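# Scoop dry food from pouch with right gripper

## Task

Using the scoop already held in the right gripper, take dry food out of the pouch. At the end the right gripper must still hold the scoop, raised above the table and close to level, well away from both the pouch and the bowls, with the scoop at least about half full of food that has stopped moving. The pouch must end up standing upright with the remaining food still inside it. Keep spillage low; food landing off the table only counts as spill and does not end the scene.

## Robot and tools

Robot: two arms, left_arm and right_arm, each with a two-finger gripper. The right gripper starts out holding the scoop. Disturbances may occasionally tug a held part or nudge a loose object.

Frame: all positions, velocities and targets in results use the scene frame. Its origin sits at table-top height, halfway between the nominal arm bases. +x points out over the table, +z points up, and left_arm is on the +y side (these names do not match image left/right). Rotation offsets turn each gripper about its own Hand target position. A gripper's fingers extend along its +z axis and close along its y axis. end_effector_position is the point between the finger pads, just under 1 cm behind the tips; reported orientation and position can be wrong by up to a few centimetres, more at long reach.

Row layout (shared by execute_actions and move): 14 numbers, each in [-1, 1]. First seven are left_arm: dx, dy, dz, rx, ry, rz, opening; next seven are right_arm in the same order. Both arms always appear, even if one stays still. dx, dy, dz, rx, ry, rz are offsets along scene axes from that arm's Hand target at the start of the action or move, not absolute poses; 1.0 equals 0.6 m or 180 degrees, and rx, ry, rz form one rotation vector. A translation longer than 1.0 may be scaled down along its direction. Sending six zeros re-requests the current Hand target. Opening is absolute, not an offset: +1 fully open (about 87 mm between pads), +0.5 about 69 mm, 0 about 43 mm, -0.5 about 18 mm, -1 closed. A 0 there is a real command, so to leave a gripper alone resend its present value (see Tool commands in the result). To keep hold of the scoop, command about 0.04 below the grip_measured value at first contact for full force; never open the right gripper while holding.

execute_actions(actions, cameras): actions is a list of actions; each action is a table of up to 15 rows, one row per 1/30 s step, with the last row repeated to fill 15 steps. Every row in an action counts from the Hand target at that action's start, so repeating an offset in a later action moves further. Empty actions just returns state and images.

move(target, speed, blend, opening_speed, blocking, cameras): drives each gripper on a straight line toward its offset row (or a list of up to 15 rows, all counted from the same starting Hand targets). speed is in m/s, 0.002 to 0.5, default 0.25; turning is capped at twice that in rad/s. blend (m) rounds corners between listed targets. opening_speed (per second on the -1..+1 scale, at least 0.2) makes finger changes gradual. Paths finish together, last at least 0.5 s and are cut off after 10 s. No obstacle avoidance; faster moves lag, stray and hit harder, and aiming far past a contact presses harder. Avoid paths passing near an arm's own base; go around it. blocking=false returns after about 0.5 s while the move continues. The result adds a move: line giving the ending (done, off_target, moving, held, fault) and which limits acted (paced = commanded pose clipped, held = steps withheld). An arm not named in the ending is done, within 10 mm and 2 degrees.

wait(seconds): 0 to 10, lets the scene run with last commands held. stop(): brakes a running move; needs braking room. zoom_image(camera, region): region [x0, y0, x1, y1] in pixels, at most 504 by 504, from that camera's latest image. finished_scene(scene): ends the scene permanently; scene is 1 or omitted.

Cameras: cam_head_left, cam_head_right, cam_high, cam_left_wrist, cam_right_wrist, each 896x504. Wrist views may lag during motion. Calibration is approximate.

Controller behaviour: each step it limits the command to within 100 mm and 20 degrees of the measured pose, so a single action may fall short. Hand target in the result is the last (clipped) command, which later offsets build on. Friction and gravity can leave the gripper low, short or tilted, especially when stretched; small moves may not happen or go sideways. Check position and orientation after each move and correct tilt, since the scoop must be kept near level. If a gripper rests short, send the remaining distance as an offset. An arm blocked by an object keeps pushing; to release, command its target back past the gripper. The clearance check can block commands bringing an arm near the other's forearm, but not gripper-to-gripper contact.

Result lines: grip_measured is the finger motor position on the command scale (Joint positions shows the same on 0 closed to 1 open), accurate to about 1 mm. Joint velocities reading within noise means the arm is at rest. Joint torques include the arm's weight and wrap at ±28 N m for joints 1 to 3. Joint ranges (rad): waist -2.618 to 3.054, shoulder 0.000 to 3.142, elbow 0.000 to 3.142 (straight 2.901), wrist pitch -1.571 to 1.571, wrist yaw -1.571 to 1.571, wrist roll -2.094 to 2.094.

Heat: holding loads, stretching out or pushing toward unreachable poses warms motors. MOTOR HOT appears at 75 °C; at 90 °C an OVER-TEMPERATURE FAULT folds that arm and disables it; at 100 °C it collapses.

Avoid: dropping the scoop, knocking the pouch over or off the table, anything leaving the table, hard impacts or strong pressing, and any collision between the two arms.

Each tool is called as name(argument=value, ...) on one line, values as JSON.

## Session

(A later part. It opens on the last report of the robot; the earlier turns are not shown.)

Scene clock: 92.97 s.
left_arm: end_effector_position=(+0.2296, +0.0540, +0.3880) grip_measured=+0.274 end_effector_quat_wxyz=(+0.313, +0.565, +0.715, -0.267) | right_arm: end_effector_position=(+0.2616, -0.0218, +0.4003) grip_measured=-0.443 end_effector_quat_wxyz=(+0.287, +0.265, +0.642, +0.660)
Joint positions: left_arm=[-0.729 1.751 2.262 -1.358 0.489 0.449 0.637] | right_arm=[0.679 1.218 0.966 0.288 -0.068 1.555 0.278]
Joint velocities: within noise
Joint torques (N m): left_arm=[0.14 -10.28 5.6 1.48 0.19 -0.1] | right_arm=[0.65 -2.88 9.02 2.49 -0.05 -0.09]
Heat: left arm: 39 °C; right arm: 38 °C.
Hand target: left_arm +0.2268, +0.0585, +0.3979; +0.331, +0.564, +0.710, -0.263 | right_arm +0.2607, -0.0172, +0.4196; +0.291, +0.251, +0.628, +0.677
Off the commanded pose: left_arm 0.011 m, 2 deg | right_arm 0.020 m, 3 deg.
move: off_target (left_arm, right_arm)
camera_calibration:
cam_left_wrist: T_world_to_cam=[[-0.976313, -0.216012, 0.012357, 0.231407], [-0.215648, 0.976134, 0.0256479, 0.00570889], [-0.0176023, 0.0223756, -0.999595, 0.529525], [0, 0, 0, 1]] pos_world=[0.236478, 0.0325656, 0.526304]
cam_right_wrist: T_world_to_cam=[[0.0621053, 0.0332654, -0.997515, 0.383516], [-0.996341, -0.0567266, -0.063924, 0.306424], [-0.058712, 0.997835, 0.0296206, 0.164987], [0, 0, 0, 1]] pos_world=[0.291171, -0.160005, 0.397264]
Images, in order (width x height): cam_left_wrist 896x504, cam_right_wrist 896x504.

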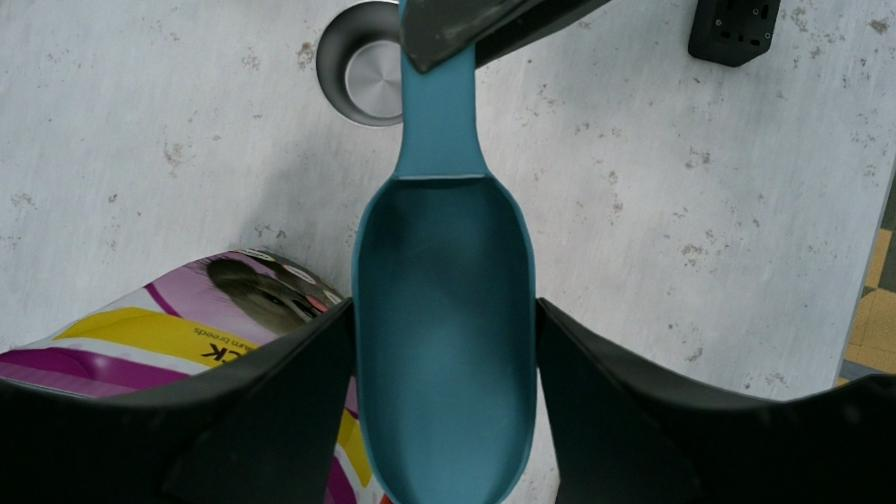

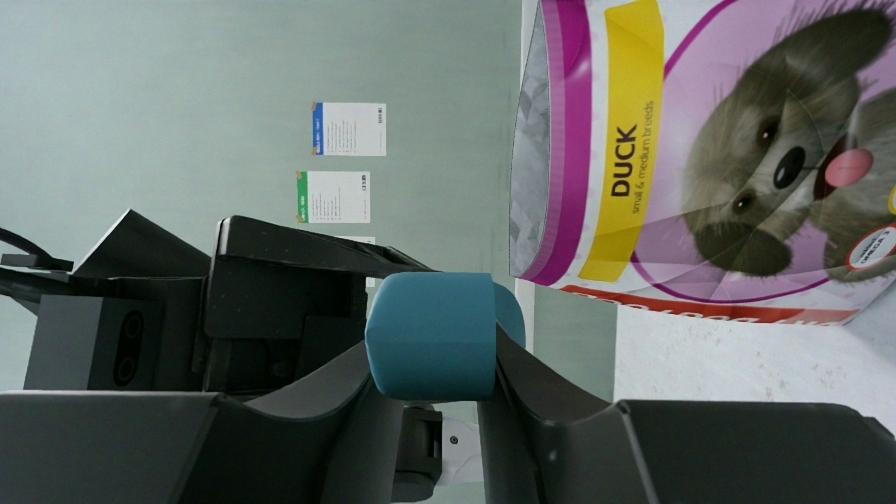

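move(target=[0,0,0,0,0,0,0.0, 0,0,0,0,0,0,-0.1], opening_speed=1.0, cameras=["cam_left_wrist","cam_right_wrist"])

Scene clock: 95.80 s.
left_arm: end_effector_position=(+0.2302, +0.0544, +0.3879) grip_measured=+0.274 end_effector_quat_wxyz=(+0.314, +0.565, +0.716, -0.266) | right_arm: end_effector_position=(+0.2615, -0.0219, +0.4026) grip_measured=-0.100 end_effector_quat_wxyz=(+0.289, +0.264, +0.639, +0.663)
Joint positions: left_arm=[-0.729 1.751 2.262 -1.357 0.485 0.449 0.637] | right_arm=[0.679 1.218 0.966 0.297 -0.068 1.555 0.45]
Joint velocities: within noise
Joint torques (N m): left_arm=[0.13 -10.28 5.57 1.48 0.24 -0.1] | right_arm=[0.65 -2.81 9.07 2.41 -0.05 -0.09]
Heat: left arm: 39 °C; right arm: 39 °C.
Hand target: left_arm +0.2268, +0.0585, +0.3980; +0.331, +0.564, +0.709, -0.263 | right_arm +0.2607, -0.0172, +0.4196; +0.291, +0.251, +0.628, +0.677
Off the commanded pose: left_arm 0.011 m, 2 deg | right_arm 0.018 m, 3 deg.
move: off_target (left_arm, right_arm)
camera_calibration:
cam_left_wrist: T_world_to_cam=[[-0.975787, -0.218502, 0.00985572, 0.233038], [-0.218172, 0.975535, 0.0270777, 0.00558628], [-0.0155311, 0.0242718, -0.999585, 0.528805], [0, 0, 0, 1]] pos_world=[0.236827, 0.0326345, 0.526137]
cam_right_wrist: T_world_to_cam=[[0.0690855, 0.0391499, -0.996842, 0.383802], [-0.995868, -0.0563278, -0.0712302, 0.309326], [-0.0589386, 0.997644, 0.0350967, 0.162821], [0, 0, 0, 1]] pos_world=[0.29113, -0.16004, 0.398909]
Images, in order (width x height): cam_left_wrist 896x504, cam_right_wrist 896x504.

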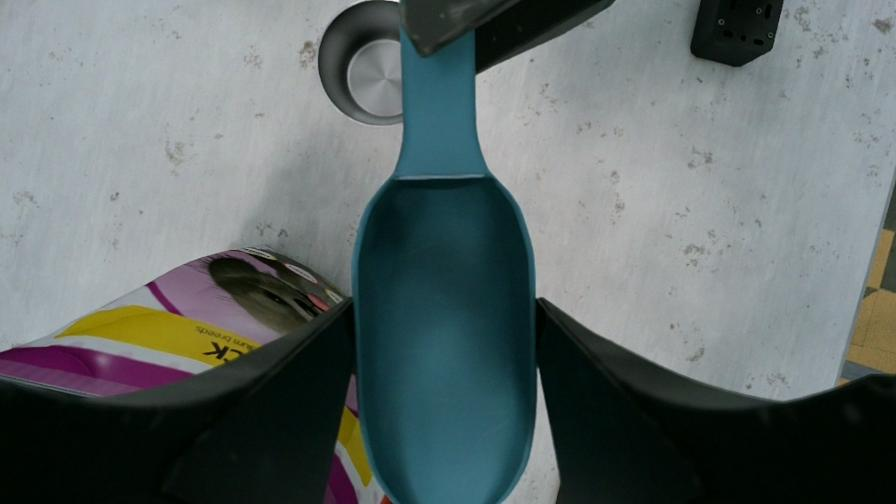

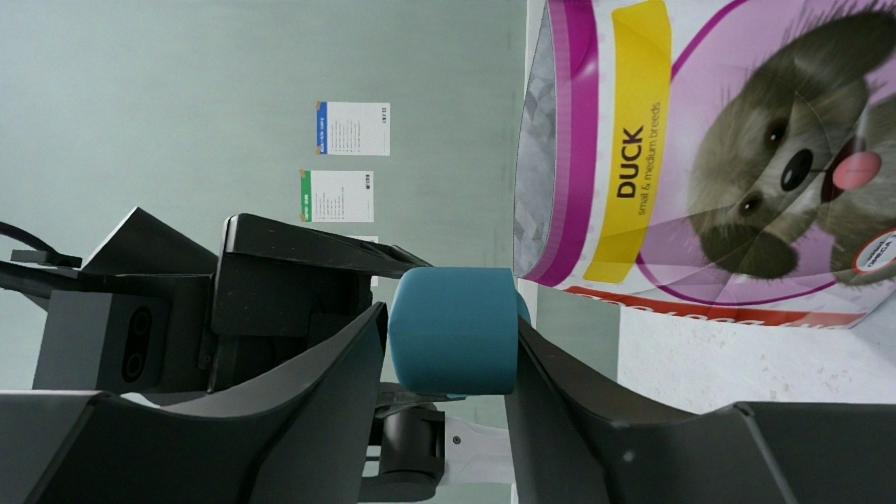

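move(target=[[0,0,0,0,0,0,0.0, 0.0005,0,0,0,0,0,0.1],[0,0,0,0,0,0,0.0, 0.0097,-0.0439,0,0,0,0,0.1],[0,0,0,0,0,0,0.0, 0.0097,-0.0439,0,0,0,0.325,0.1]], speed=0.1)

Scene clock: 103.37 s.
left_arm: end_effector_position=(+0.2311, +0.0522, +0.3897) grip_measured=+0.274 end_effector_quat_wxyz=(+0.318, +0.565, +0.712, -0.269) | right_arm: end_effector_position=(+0.2654, -0.0427, +0.4148) grip_measured=+0.100 end_effector_quat_wxyz=(-0.079, -0.072, +0.678, +0.728)
Joint positions: left_arm=[-0.729 1.751 2.262 -1.345 0.492 0.449 0.637] | right_arm=[0.321 1.812 1.421 0.901 -1.424 2.078 0.55]
Joint velocities: within noise
Joint torques (N m): left_arm=[0.16 -10.3 5.61 1.38 0.14 -0.1] | right_arm=[0.09 -6.67 8.16 1.62 0.19 0.06]
Heat: left arm: 39 °C; right arm: 40 °C.
Hand target: left_arm +0.2268, +0.0585, +0.3980; +0.331, +0.564, +0.709, -0.263 | right_arm +0.2666, -0.0436, +0.4197; -0.077, -0.088, +0.670, +0.733
Off the commanded pose: left_arm 0.011 m, 2 deg | right_arm 0.005 m, 2 deg.
joint sent to its limit (right arm) — joint 6 (wrist roll), upper limit. The joint targets still meet the commanded pose.
move: off_target (left_arm)
camera_calibration:
cam_left_wrist: T_world_to_cam=[[-0.976826, -0.213931, 0.00673037, 0.234607], [-0.213817, 0.976765, 0.0145824, 0.0116712], [-0.00969363, 0.0128054, -0.999871, 0.530116], [0, 0, 0, 1]] pos_world=[0.236805, 0.0320014, 0.528298]
cam_right_wrist: T_world_to_cam=[[-0.0227242, 0.100707, -0.994657, 0.422589], [-0.476986, -0.875466, -0.0777423, 0.142978], [-0.878617, 0.472671, 0.0679303, 0.364914], [0, 0, 0, 1]] pos_world=[0.398421, -0.0898696, 0.406658]

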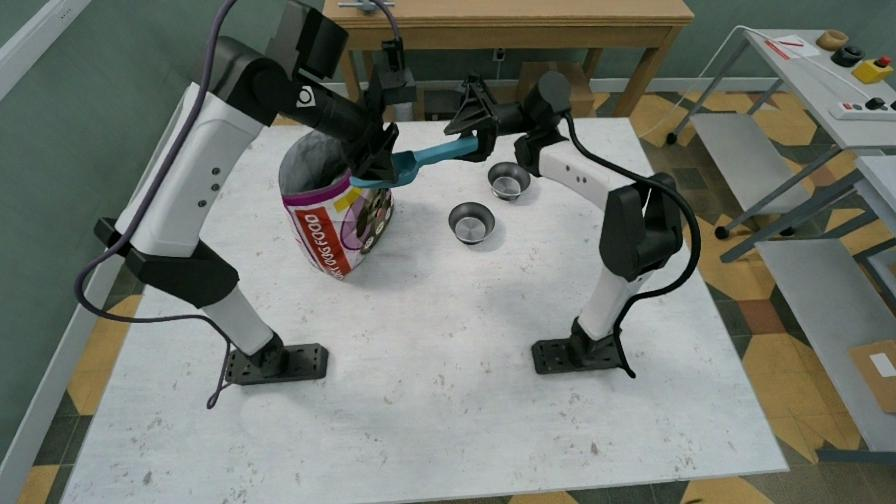

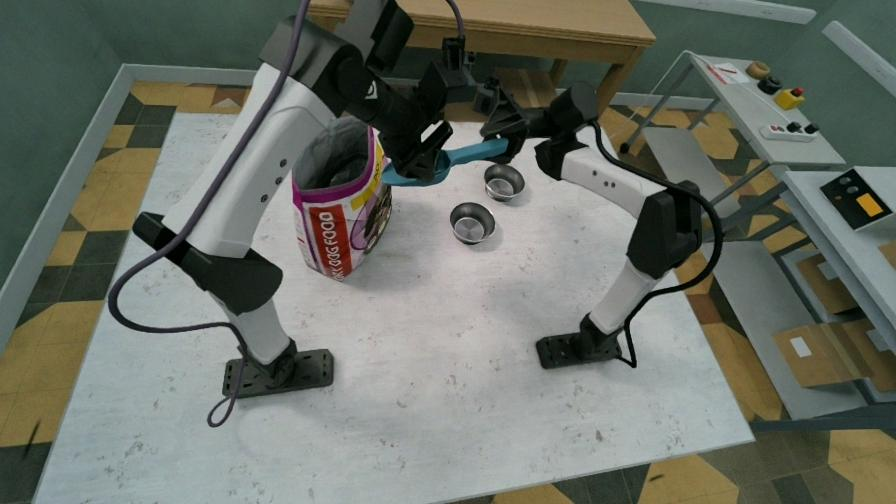

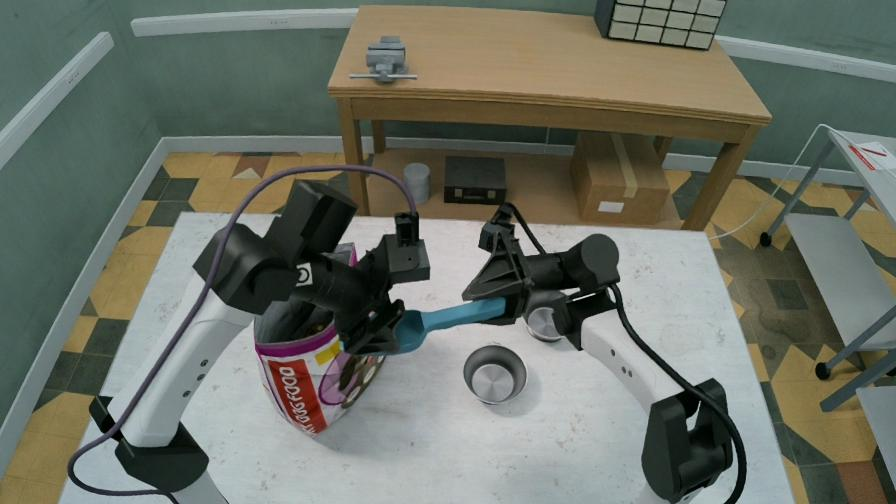

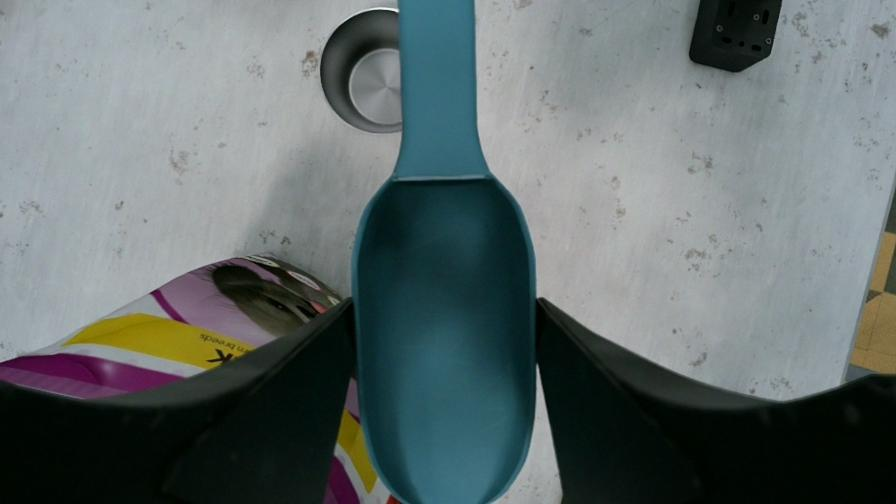

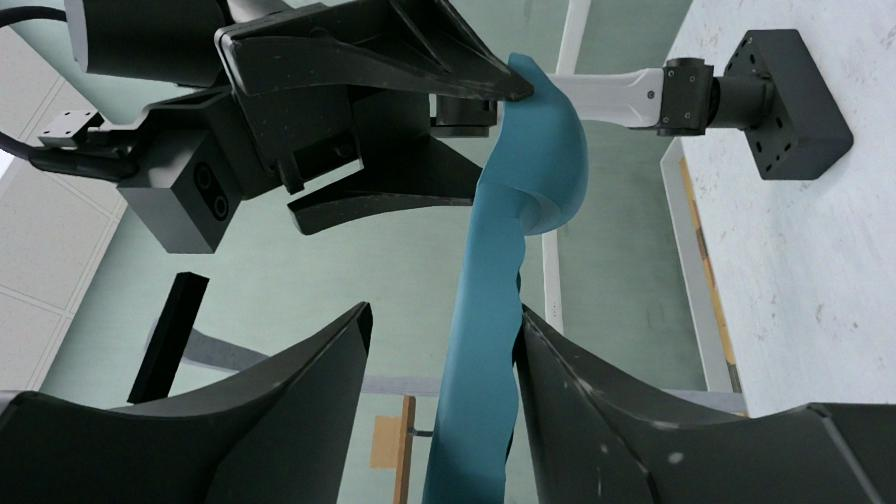

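move(target=[0,0,0,0,0,0,0.0, 0,0,-0.0233,-0.0542,-0.012,0,0.1], speed=0.06, cameras=["cam_left_wrist","cam_right_wrist"])

Scene clock: 108.00 s.
left_arm: end_effector_position=(+0.2321, +0.0528, +0.3894) grip_measured=+0.274 end_effector_quat_wxyz=(+0.319, +0.565, +0.713, -0.266) | right_arm: end_effector_position=(+0.2606, -0.0450, +0.4058) grip_measured=+0.100 end_effector_quat_wxyz=(-0.078, -0.090, +0.727, +0.676)
Joint positions: left_arm=[-0.729 1.751 2.262 -1.345 0.485 0.449 0.637] | right_arm=[0.321 1.842 1.844 -0.622 -1.443 0.945 0.55]
Joint velocities: within noise
Joint torques (N m): left_arm=[0.13 -10.33 5.56 1.38 0.23 -0.1] | right_arm=[0.13 -6.5 7.97 1.47 -0.2 -0.15]
Heat: left arm: 39 °C; right arm: 40 °C.
Hand target: left_arm +0.2268, +0.0584, +0.3980; +0.331, +0.564, +0.709, -0.263 | right_arm +0.2666, -0.0437, +0.4057; -0.072, -0.095, +0.732, +0.671
Off the commanded pose: left_arm 0.012 m, 1 deg | right_arm 0.006 m, 1 deg.
move: off_target (left_arm)
camera_calibration:
cam_left_wrist: T_world_to_cam=[[-0.975844, -0.218454, 0.00246063, 0.237406], [-0.21838, 0.975709, 0.017369, 0.0113239], [-0.00619519, 0.0164121, -0.999846, 0.528819], [0, 0, 0, 1]] pos_world=[0.237421, 0.0321344, 0.527956]
cam_right_wrist: T_world_to_cam=[[0.0199696, -0.0385268, -0.999058, 0.39817], [-0.455042, -0.890113, 0.0252299, 0.0897624], [-0.890246, 0.454109, -0.0353065, 0.406439], [0, 0, 0, 1]] pos_world=[0.394725, -0.0893287, 0.40988]
Images, in order (width x height): cam_left_wrist 896x504, cam_right_wrist 896x504.

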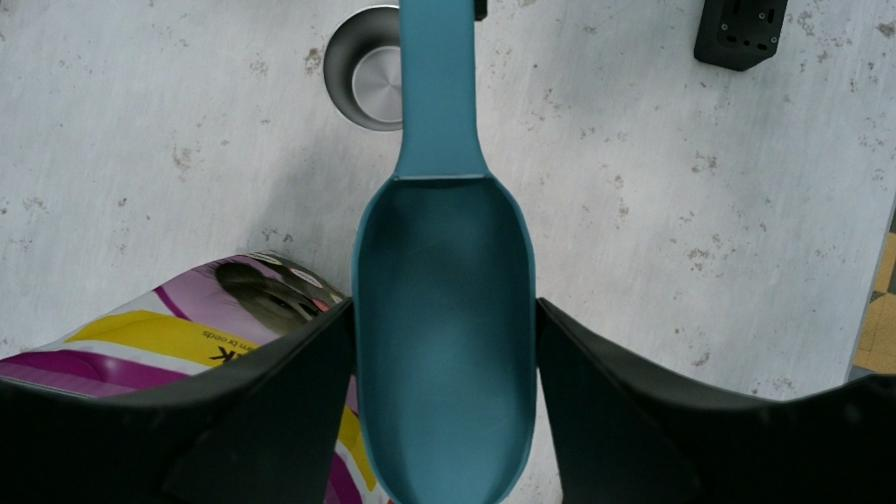

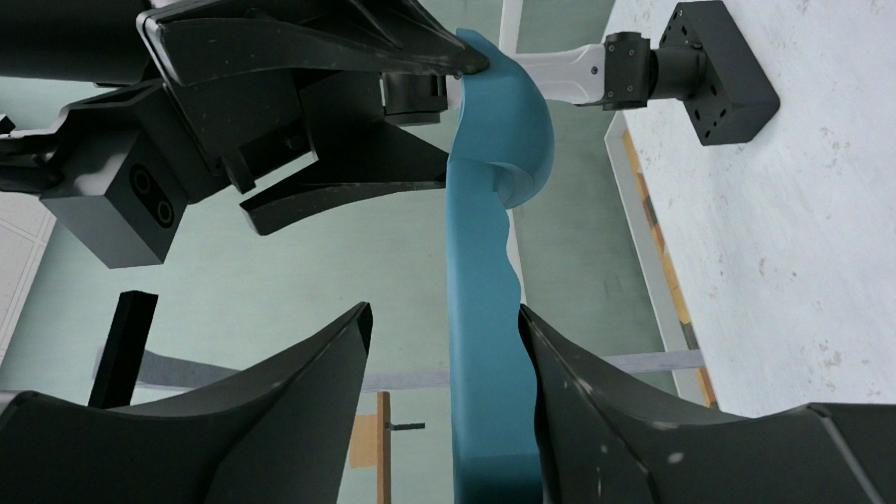

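move(target=[0,0,0,0,0,0,0.0, 0,0,-0.02,0,0,0,0.1], speed=0.06, cameras=["cam_left_wrist","cam_right_wrist"])

Scene clock: 109.50 s.
left_arm: end_effector_position=(+0.2321, +0.0528, +0.3894) grip_measured=+0.274 end_effector_quat_wxyz=(+0.319, +0.565, +0.713, -0.266) | right_arm: end_effector_position=(+0.2606, -0.0452, +0.3979) grip_measured=+0.100 end_effector_quat_wxyz=(-0.074, -0.097, +0.728, +0.674)
Joint positions: left_arm=[-0.729 1.751 2.262 -1.345 0.484 0.449 0.637] | right_arm=[0.321 1.852 1.844 -0.667 -1.443 0.877 0.55]
Joint velocities: within noise
Joint torques (N m): left_arm=[0.13 -10.29 5.56 1.39 0.23 -0.1] | right_arm=[0.14 -6.52 6.94 1.44 -0.21 -0.15]
Heat: left arm: 40 °C; right arm: 40 °C.
Hand target: left_arm +0.2268, +0.0585, +0.3980; +0.331, +0.564, +0.709, -0.263 | right_arm +0.2666, -0.0437, +0.3937; -0.071, -0.095, +0.732, +0.671
Off the commanded pose: left_arm 0.012 m, 1 deg | right_arm 0.007 m, 1 deg.
move: off_target (left_arm)
camera_calibration:
cam_left_wrist: T_world_to_cam=[[-0.975789, -0.218704, 0.00223592, 0.237554], [-0.218633, 0.97565, 0.0175401, 0.0112951], [-0.00601757, 0.0166266, -0.999844, 0.528746], [0, 0, 0, 1]] pos_world=[0.237454, 0.0321428, 0.527934]
cam_right_wrist: T_world_to_cam=[[0.034534, -0.0405997, -0.998579, 0.386189], [-0.450711, -0.89243, 0.020697, 0.0903221], [-0.892002, 0.449355, -0.0491179, 0.412004], [0, 0, 0, 1]] pos_world=[0.39488, -0.0888507, 0.404008]
Images, in order (width x height): cam_left_wrist 896x504, cam_right_wrist 896x504.

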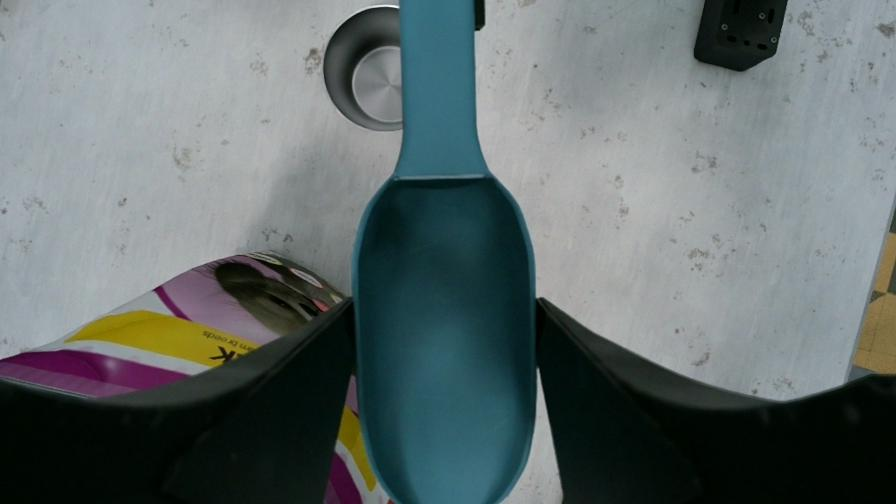

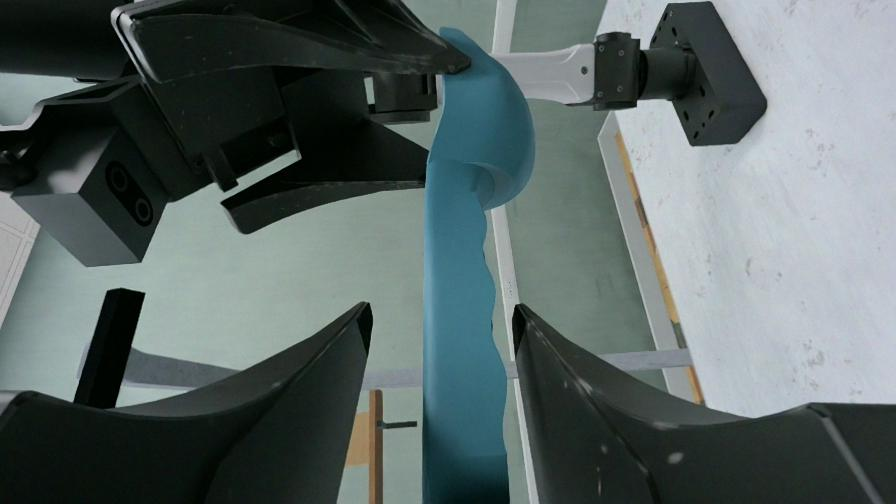

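move(target=[0,0,0,0,0,0,0.0, 0.0092,0,-0.0075,0,0,0,0.1], speed=0.06, cameras=["cam_left_wrist","cam_right_wrist"])

Scene clock: 110.83 s.
left_arm: end_effector_position=(+0.2321, +0.0528, +0.3894) grip_measured=+0.274 end_effector_quat_wxyz=(+0.319, +0.565, +0.713, -0.266) | right_arm: end_effector_position=(+0.2652, -0.0436, +0.3888) grip_measured=+0.100 end_effector_quat_wxyz=(-0.080, -0.093, +0.730, +0.672)
Joint positions: left_arm=[-0.729 1.751 2.262 -1.345 0.484 0.449 0.637] | right_arm=[0.321 1.875 1.844 -0.676 -1.443 0.859 0.55]
Joint velocities: within noise
Joint torques (N m): left_arm=[0.14 -10.3 5.56 1.39 0.23 -0.1] | right_arm=[-0.18 -6.76 8.1 1.42 -0.26 -0.16]
Heat: left arm: 40 °C; right arm: 40 °C.
Hand target: left_arm +0.2268, +0.0585, +0.3980; +0.331, +0.564, +0.709, -0.263 | right_arm +0.2721, -0.0437, +0.3892; -0.071, -0.095, +0.732, +0.671
Off the commanded pose: left_arm 0.012 m, 1 deg | right_arm 0.007 m, 1 deg.
move: off_target (left_arm)
camera_calibration:
cam_left_wrist: T_world_to_cam=[[-0.975789, -0.218704, 0.00223592, 0.237554], [-0.218633, 0.97565, 0.0175401, 0.0112951], [-0.00601757, 0.0166266, -0.999844, 0.528746], [0, 0, 0, 1]] pos_world=[0.237454, 0.0321428, 0.527934]
cam_right_wrist: T_world_to_cam=[[0.0210445, -0.0472183, -0.998663, 0.380382], [-0.449073, -0.892894, 0.0327542, 0.0888897], [-0.893247, 0.447783, -0.039995, 0.411712], [0, 0, 0, 1]] pos_world=[0.399673, -0.0870276, 0.393428]
Images, in order (width x height): cam_left_wrist 896x504, cam_right_wrist 896x504.

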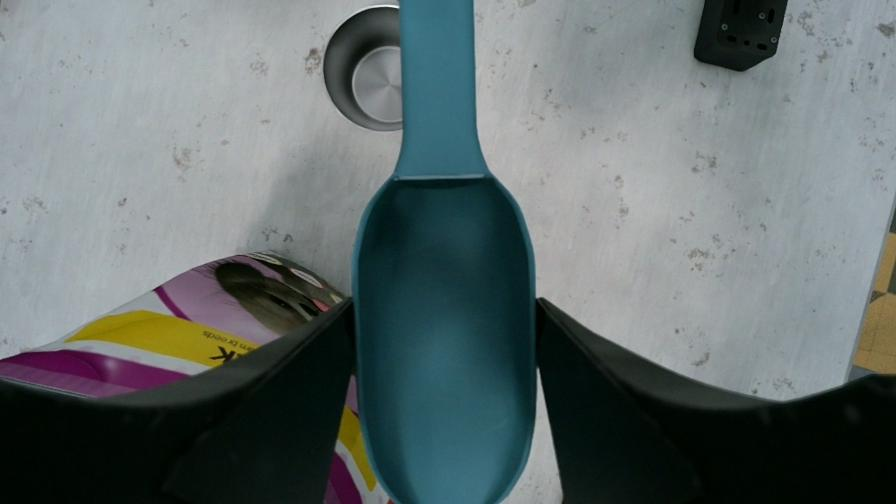

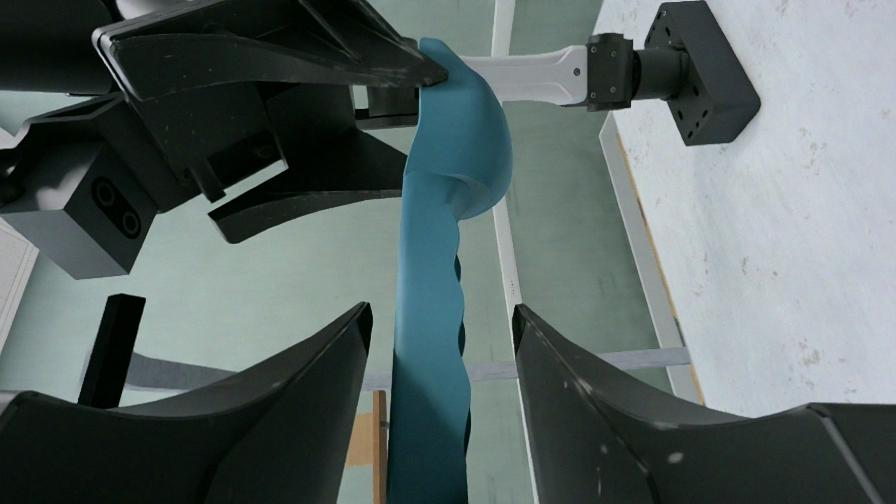

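move(target=[[0,0,0,0,0,0,0.0, 0,0,0.008,0,0,0,0.1],[0,0,0,0,0,0,0.0, 0,0,0.008,0,0,0,-0.5]], speed=0.06, opening_speed=0.8, cameras=["cam_left_wrist","cam_right_wrist"])

Scene clock: 113.07 s.
left_arm: end_effector_position=(+0.2321, +0.0528, +0.3892) grip_measured=+0.274 end_effector_quat_wxyz=(+0.319, +0.565, +0.713, -0.266) | right_arm: end_effector_position=(+0.2645, -0.0439, +0.3948) grip_measured=-0.423 end_effector_quat_wxyz=(-0.075, -0.097, +0.730, +0.673)
Joint positions: left_arm=[-0.729 1.751 2.261 -1.345 0.484 0.449 0.637] | right_arm=[0.321 1.875 1.869 -0.696 -1.441 0.853 0.288]
Joint velocities: within noise
Joint torques (N m): left_arm=[0.12 -10.29 5.63 1.39 0.24 -0.1] | right_arm=[-0.2 -6.41 7.97 1.42 -0.28 -0.09]
Heat: left arm: 40 °C; right arm: 40 °C.
Hand target: left_arm +0.2268, +0.0585, +0.3980; +0.331, +0.564, +0.709, -0.263 | right_arm +0.2721, -0.0437, +0.3940; -0.071, -0.095, +0.732, +0.671
Off the commanded pose: left_arm 0.012 m, 2 deg | right_arm 0.008 m, 1 deg.
move: off_target (left_arm)
camera_calibration:
cam_left_wrist: T_world_to_cam=[[-0.975732, -0.218949, 0.00298601, 0.237233], [-0.218861, 0.975587, 0.0181512, 0.0111003], [-0.00688729, 0.0170571, -0.999831, 0.528679], [0, 0, 0, 1]] pos_world=[0.237547, 0.0320951, 0.52768]
cam_right_wrist: T_world_to_cam=[[0.032981, -0.0446535, -0.998458, 0.383213], [-0.450005, -0.892675, 0.025058, 0.0914023], [-0.892417, 0.448484, -0.0495356, 0.414978], [0, 0, 0, 1]] pos_world=[0.398826, -0.087407, 0.400888]
Images, in order (width x height): cam_left_wrist 896x504, cam_right_wrist 896x504.

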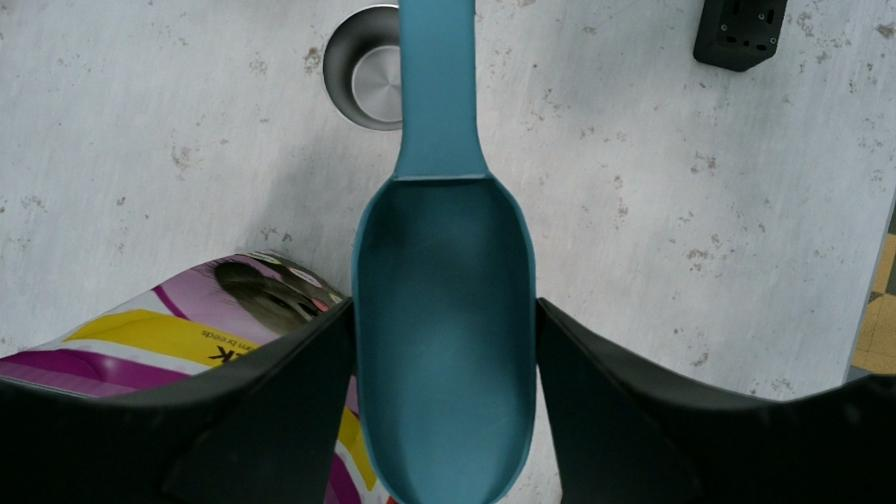

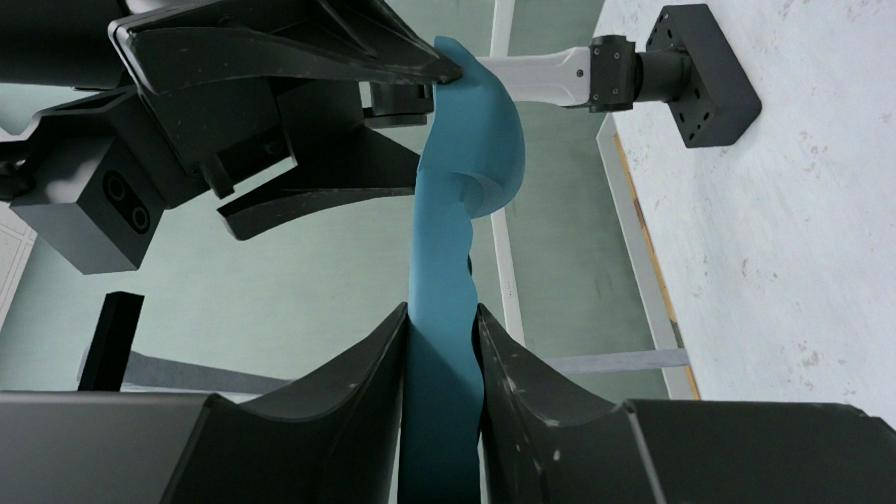

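move(target=[[0,0,0,0,0,0,0.0, 0,0,0.0,0,0,0,-1],[0,0,0,0,0,0,1, 0,0,0,0,0,0,-1]], speed=0.06, opening_speed=1.0, cameras=["cam_left_wrist","cam_right_wrist"])

Scene clock: 115.83 s.
left_arm: end_effector_position=(+0.2321, +0.0528, +0.3892) grip_measured=+1.000 end_effector_quat_wxyz=(+0.319, +0.565, +0.713, -0.266) | right_arm: end_effector_position=(+0.2645, -0.0439, +0.3946) grip_measured=-0.425 end_effector_quat_wxyz=(-0.076, -0.096, +0.730, +0.673)
Joint positions: left_arm=[-0.729 1.751 2.261 -1.345 0.484 0.449 1] | right_arm=[0.321 1.875 1.869 -0.697 -1.44 0.853 0.288]
Joint velocities: within noise
Joint torques (N m): left_arm=[0.13 -10.32 5.63 1.39 0.24 -0.1] | right_arm=[-0.2 -6.39 8.01 1.42 -0.28 -0.1]
Heat: left arm: 40 °C; right arm: 40 °C.
Hand target: left_arm +0.2268, +0.0585, +0.3980; +0.331, +0.564, +0.709, -0.263 | right_arm +0.2721, -0.0437, +0.3940; -0.071, -0.095, +0.732, +0.671
Off the commanded pose: left_arm 0.012 m, 2 deg | right_arm 0.008 m, 1 deg.
move: off_target (left_arm); target 2's new opening was sent with left_arm's hand 0.012 m and 2 deg from that target
camera_calibration:
cam_left_wrist: T_world_to_cam=[[-0.975732, -0.218949, 0.00298601, 0.237233], [-0.218861, 0.975587, 0.0181512, 0.0111003], [-0.00688729, 0.0170571, -0.999831, 0.528679], [0, 0, 0, 1]] pos_world=[0.237547, 0.0320951, 0.52768]
cam_right_wrist: T_world_to_cam=[[0.0313258, -0.0457748, -0.99846, 0.383454], [-0.450482, -0.892384, 0.0267782, 0.0908584], [-0.892236, 0.44895, -0.0485754, 0.414548], [0, 0, 0, 1]] pos_world=[0.398793, -0.0874783, 0.400567]
Images, in order (width x height): cam_left_wrist 896x504, cam_right_wrist 896x504.

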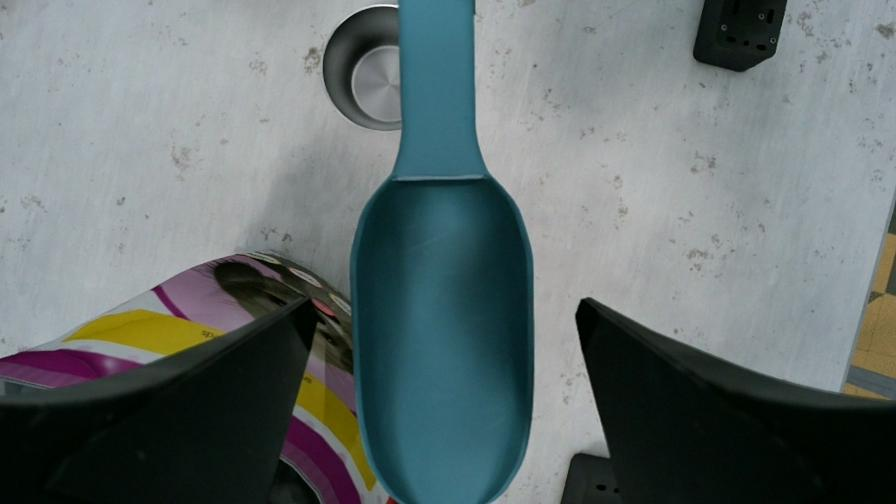

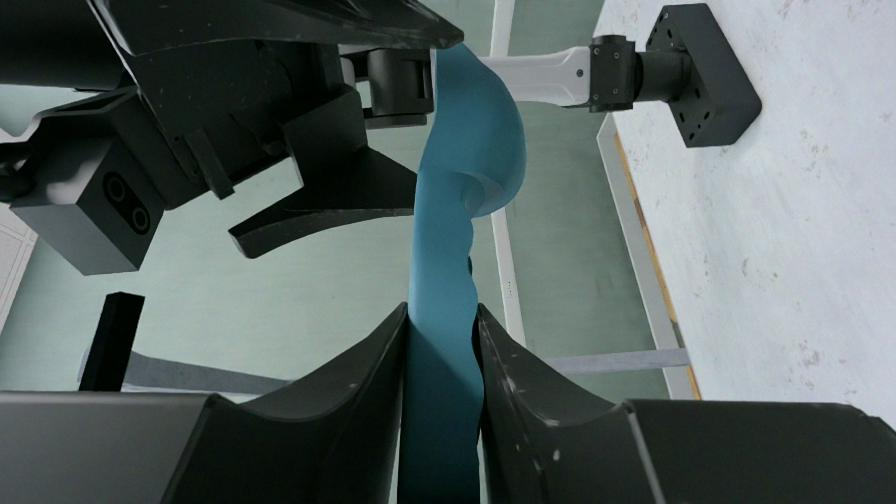

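move(target=[[0,0,0.08,0,0,0,1, 0,0,0,0,0,0,-1],[-0.04,0.2,0.08,0,0,0,1, 0,-0.2,0,0,0,0,-1]], speed=0.12, blend=0.02)

Scene clock: 121.03 s.
left_arm: end_effector_position=(+0.2079, +0.1758, +0.4459) grip_measured=+1.000 end_effector_quat_wxyz=(+0.401, +0.532, +0.702, -0.253) | right_arm: end_effector_position=(+0.2686, -0.1625, +0.3912) grip_measured=-0.425 end_effector_quat_wxyz=(+0.011, -0.007, +0.718, +0.695)
Joint positions: left_arm=[-0.35 1.486 2.223 -1.546 0.705 0.683 1] | right_arm=[-0.021 1.803 1.827 -1.384 -1.538 0.186 0.288]
Joint velocities: within noise
Joint torques (N m): left_arm=[0.7 -4.85 4.55 1.22 0.51 0] | right_arm=[0.16 -5.79 7.27 0.66 -0.6 -0.14]
Heat: left arm: 39 °C; right arm: 41 °C.
Hand target: left_arm +0.2027, +0.1785, +0.4461; +0.331, +0.564, +0.709, -0.263 | right_arm +0.2721, -0.1636, +0.3940; -0.071, -0.095, +0.732, +0.671
Off the commanded pose: left_arm 0.006 m, 9 deg | right_arm 0.005 m, 14 deg.
joint sent to its limit (left arm) — joint 4 (wrist pitch), lower limit. The joint targets are off in orientation, not in position.
move: off_target (left_arm, right_arm)
camera_calibration:
cam_left_wrist: T_world_to_cam=[[-0.948061, -0.305697, -0.0879228, 0.290428], [-0.295681, 0.948847, -0.110731, -0.0370302], [0.117275, -0.0789826, -0.989954, 0.569735], [0, 0, 0, 1]] pos_world=[0.197578, 0.168918, 0.585446]
cam_right_wrist: T_world_to_cam=[[0.0263825, -0.000362088, -0.999652, 0.383659], [-0.65687, -0.753811, -0.0170629, 0.082073], [-0.753542, 0.657092, -0.0201252, 0.456789], [0, 0, 0, 1]] pos_world=[0.387999, -0.238146, 0.394119]

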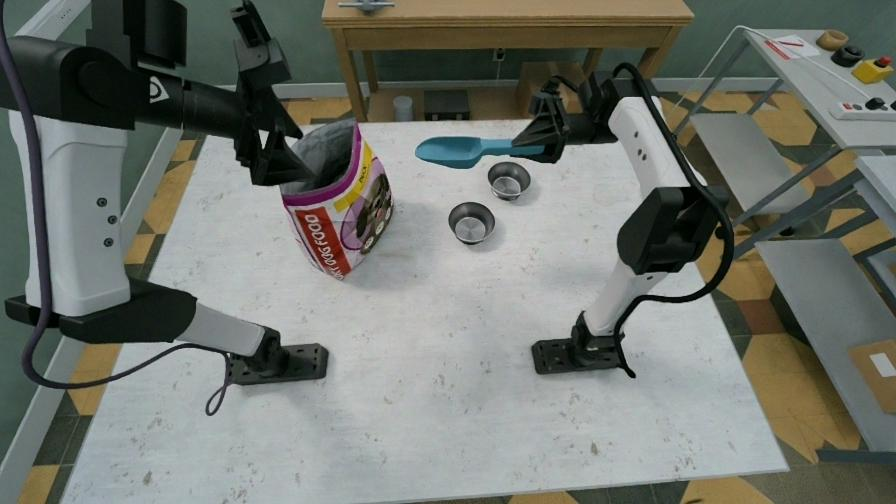

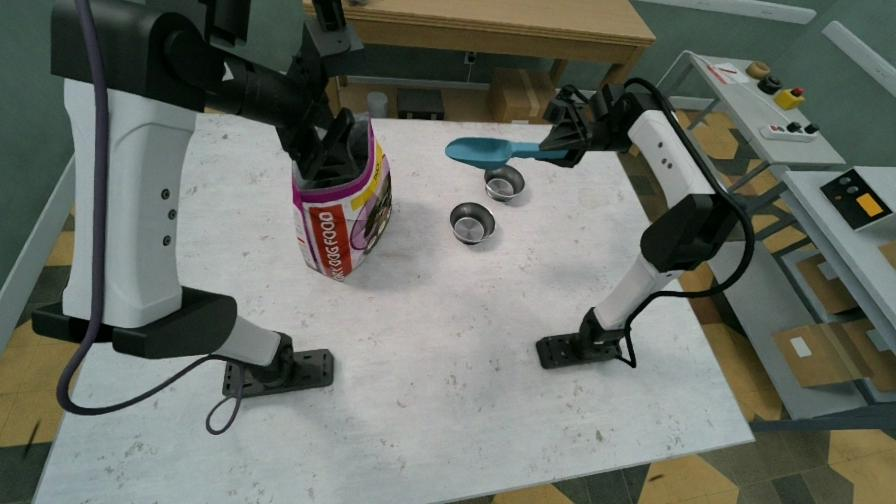

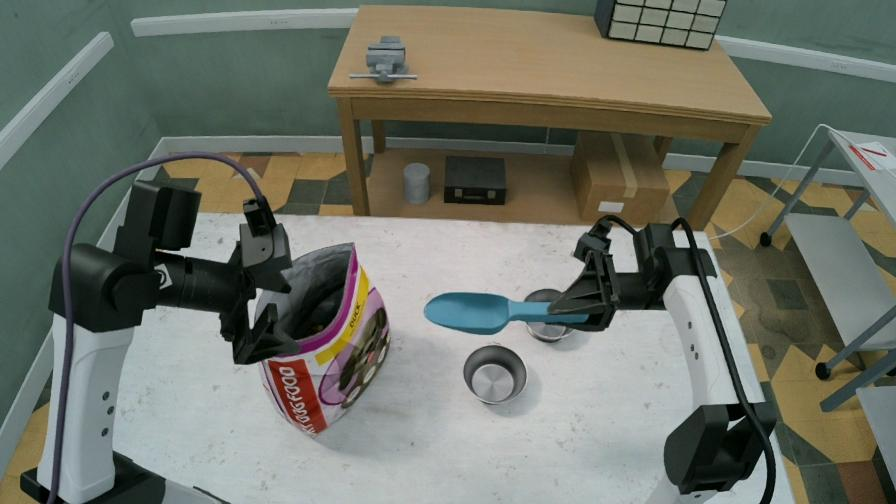

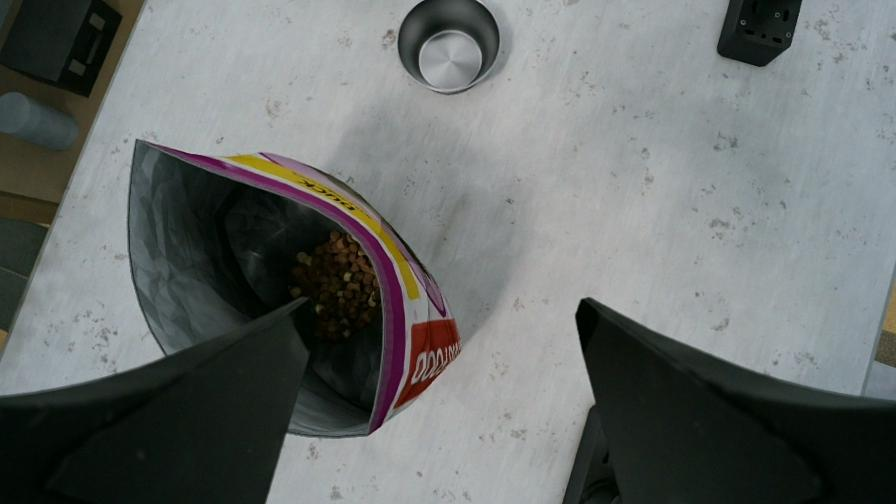

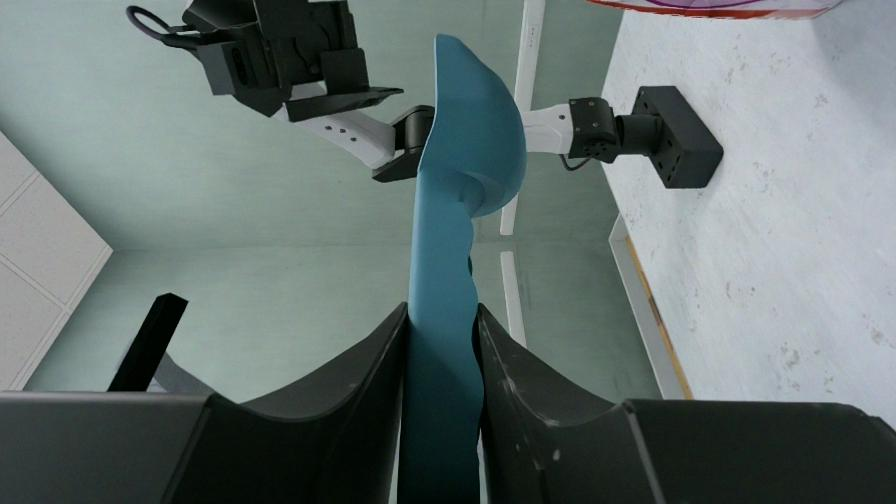

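move(target=[0.0205,0.1942,-0.0268,0.0235,0.0165,0.2445,1, 0,-0.06,0.0,0,0,-0.319,-1], speed=0.12)

Scene clock: 129.40 s.
left_arm: end_effector_position=(+0.2211, +0.2919, +0.4310) grip_measured=+1.000 end_effector_quat_wxyz=(+0.403, +0.261, +0.871, -0.105) | right_arm: end_effector_position=(+0.2758, -0.2015, +0.3919) grip_measured=-0.425 end_effector_quat_wxyz=(+0.258, +0.268, +0.690, +0.621)
Joint positions: left_arm=[-0.06 1.347 2.113 -1.546 0.383 0.389 1] | right_arm=[-0.106 1.075 0.998 -0.073 -0.886 1.431 0.287]
Joint velocities: within noise
Joint torques (N m): left_arm=[0.69 -3.66 4.56 1.34 0.14 -0.17] | right_arm=[0.9 -4.1 5.44 2.05 0.1 0.03]
Heat: left arm: 38 °C; right arm: 40 °C.
Hand target: left_arm +0.2151, +0.2951, +0.4299; +0.367, +0.262, +0.886, -0.108 | right_arm +0.2722, -0.1996, +0.3939; +0.260, +0.269, +0.687, +0.623
Off the commanded pose: left_arm 0.007 m, 5 deg | right_arm 0.005 m, 0 deg.
joint sent to its limit (left arm) — joint 4 (wrist pitch), lower limit. The joint targets are off in orientation, not in position.
move: off_target (left_arm)
camera_calibration:
cam_left_wrist: T_world_to_cam=[[-0.54033, -0.84035, -0.0430699, 0.383697], [-0.841382, 0.540242, 0.0146779, 0.0409505], [0.0109336, 0.0441692, -0.998964, 0.554102], [0, 0, 0, 1]] pos_world=[0.23572, 0.275843, 0.569453]
cam_right_wrist: T_world_to_cam=[[-0.026705, -0.0615394, -0.997747, 0.385722], [-0.99476, -0.0969041, 0.0326019, 0.263559], [-0.0986921, 0.993389, -0.0586291, 0.39005], [0, 0, 0, 1]] pos_world=[0.310973, -0.338195, 0.399129]

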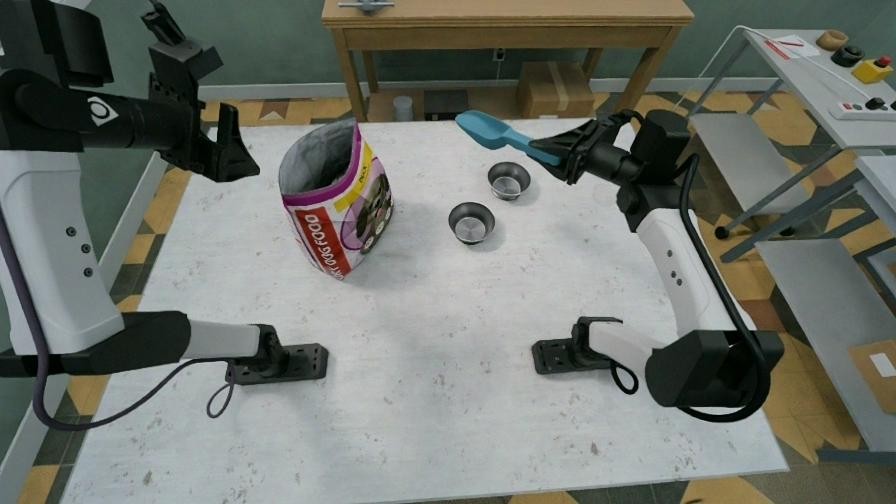

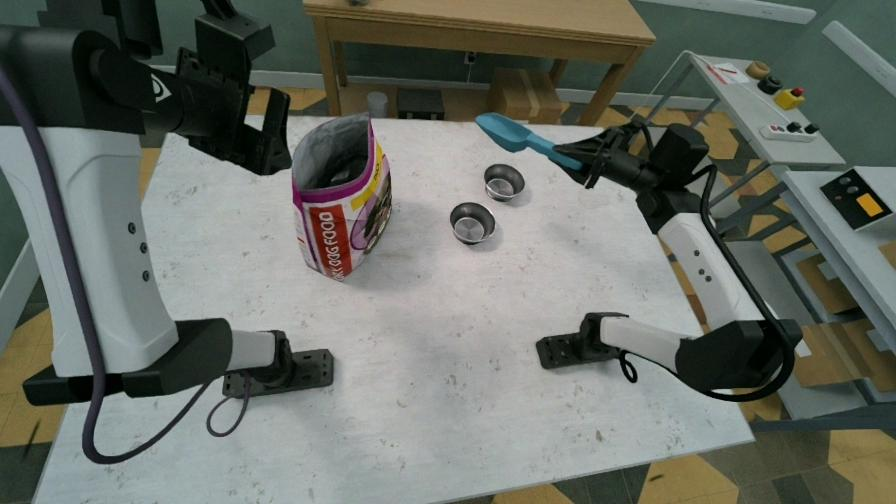

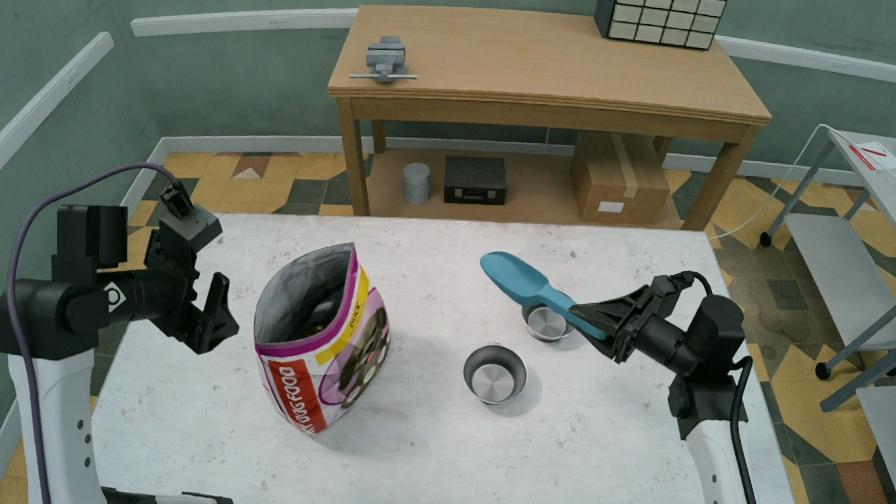

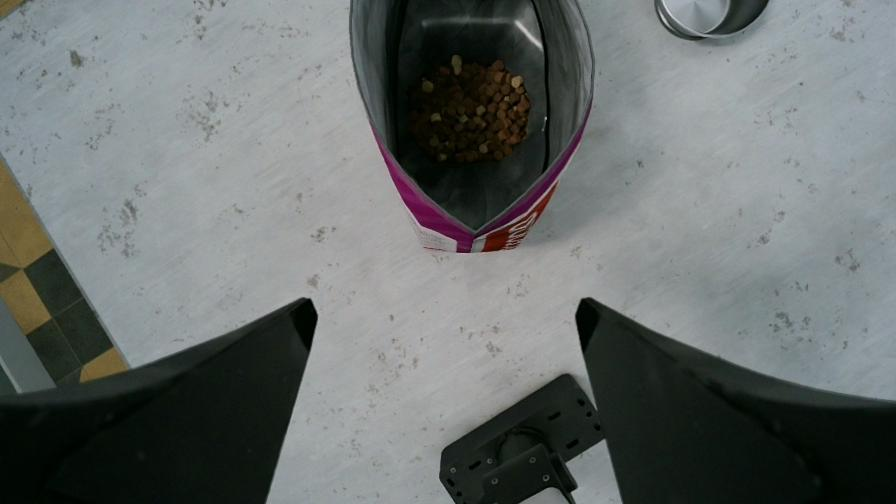

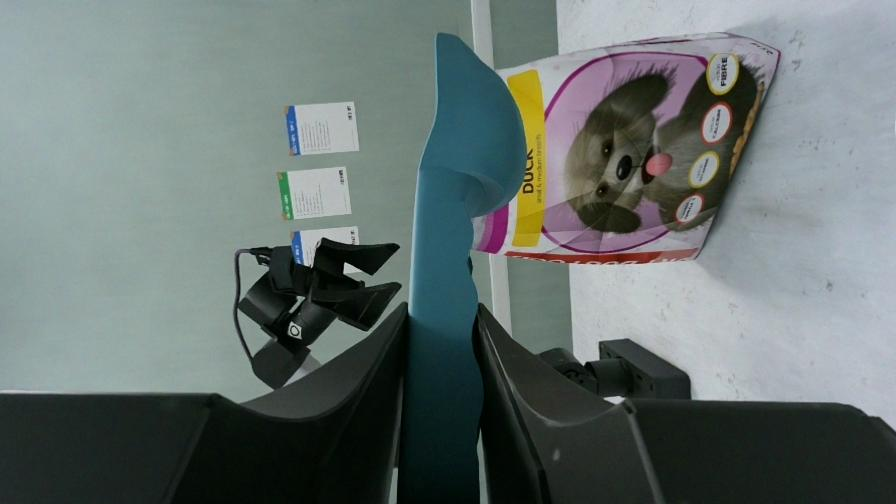

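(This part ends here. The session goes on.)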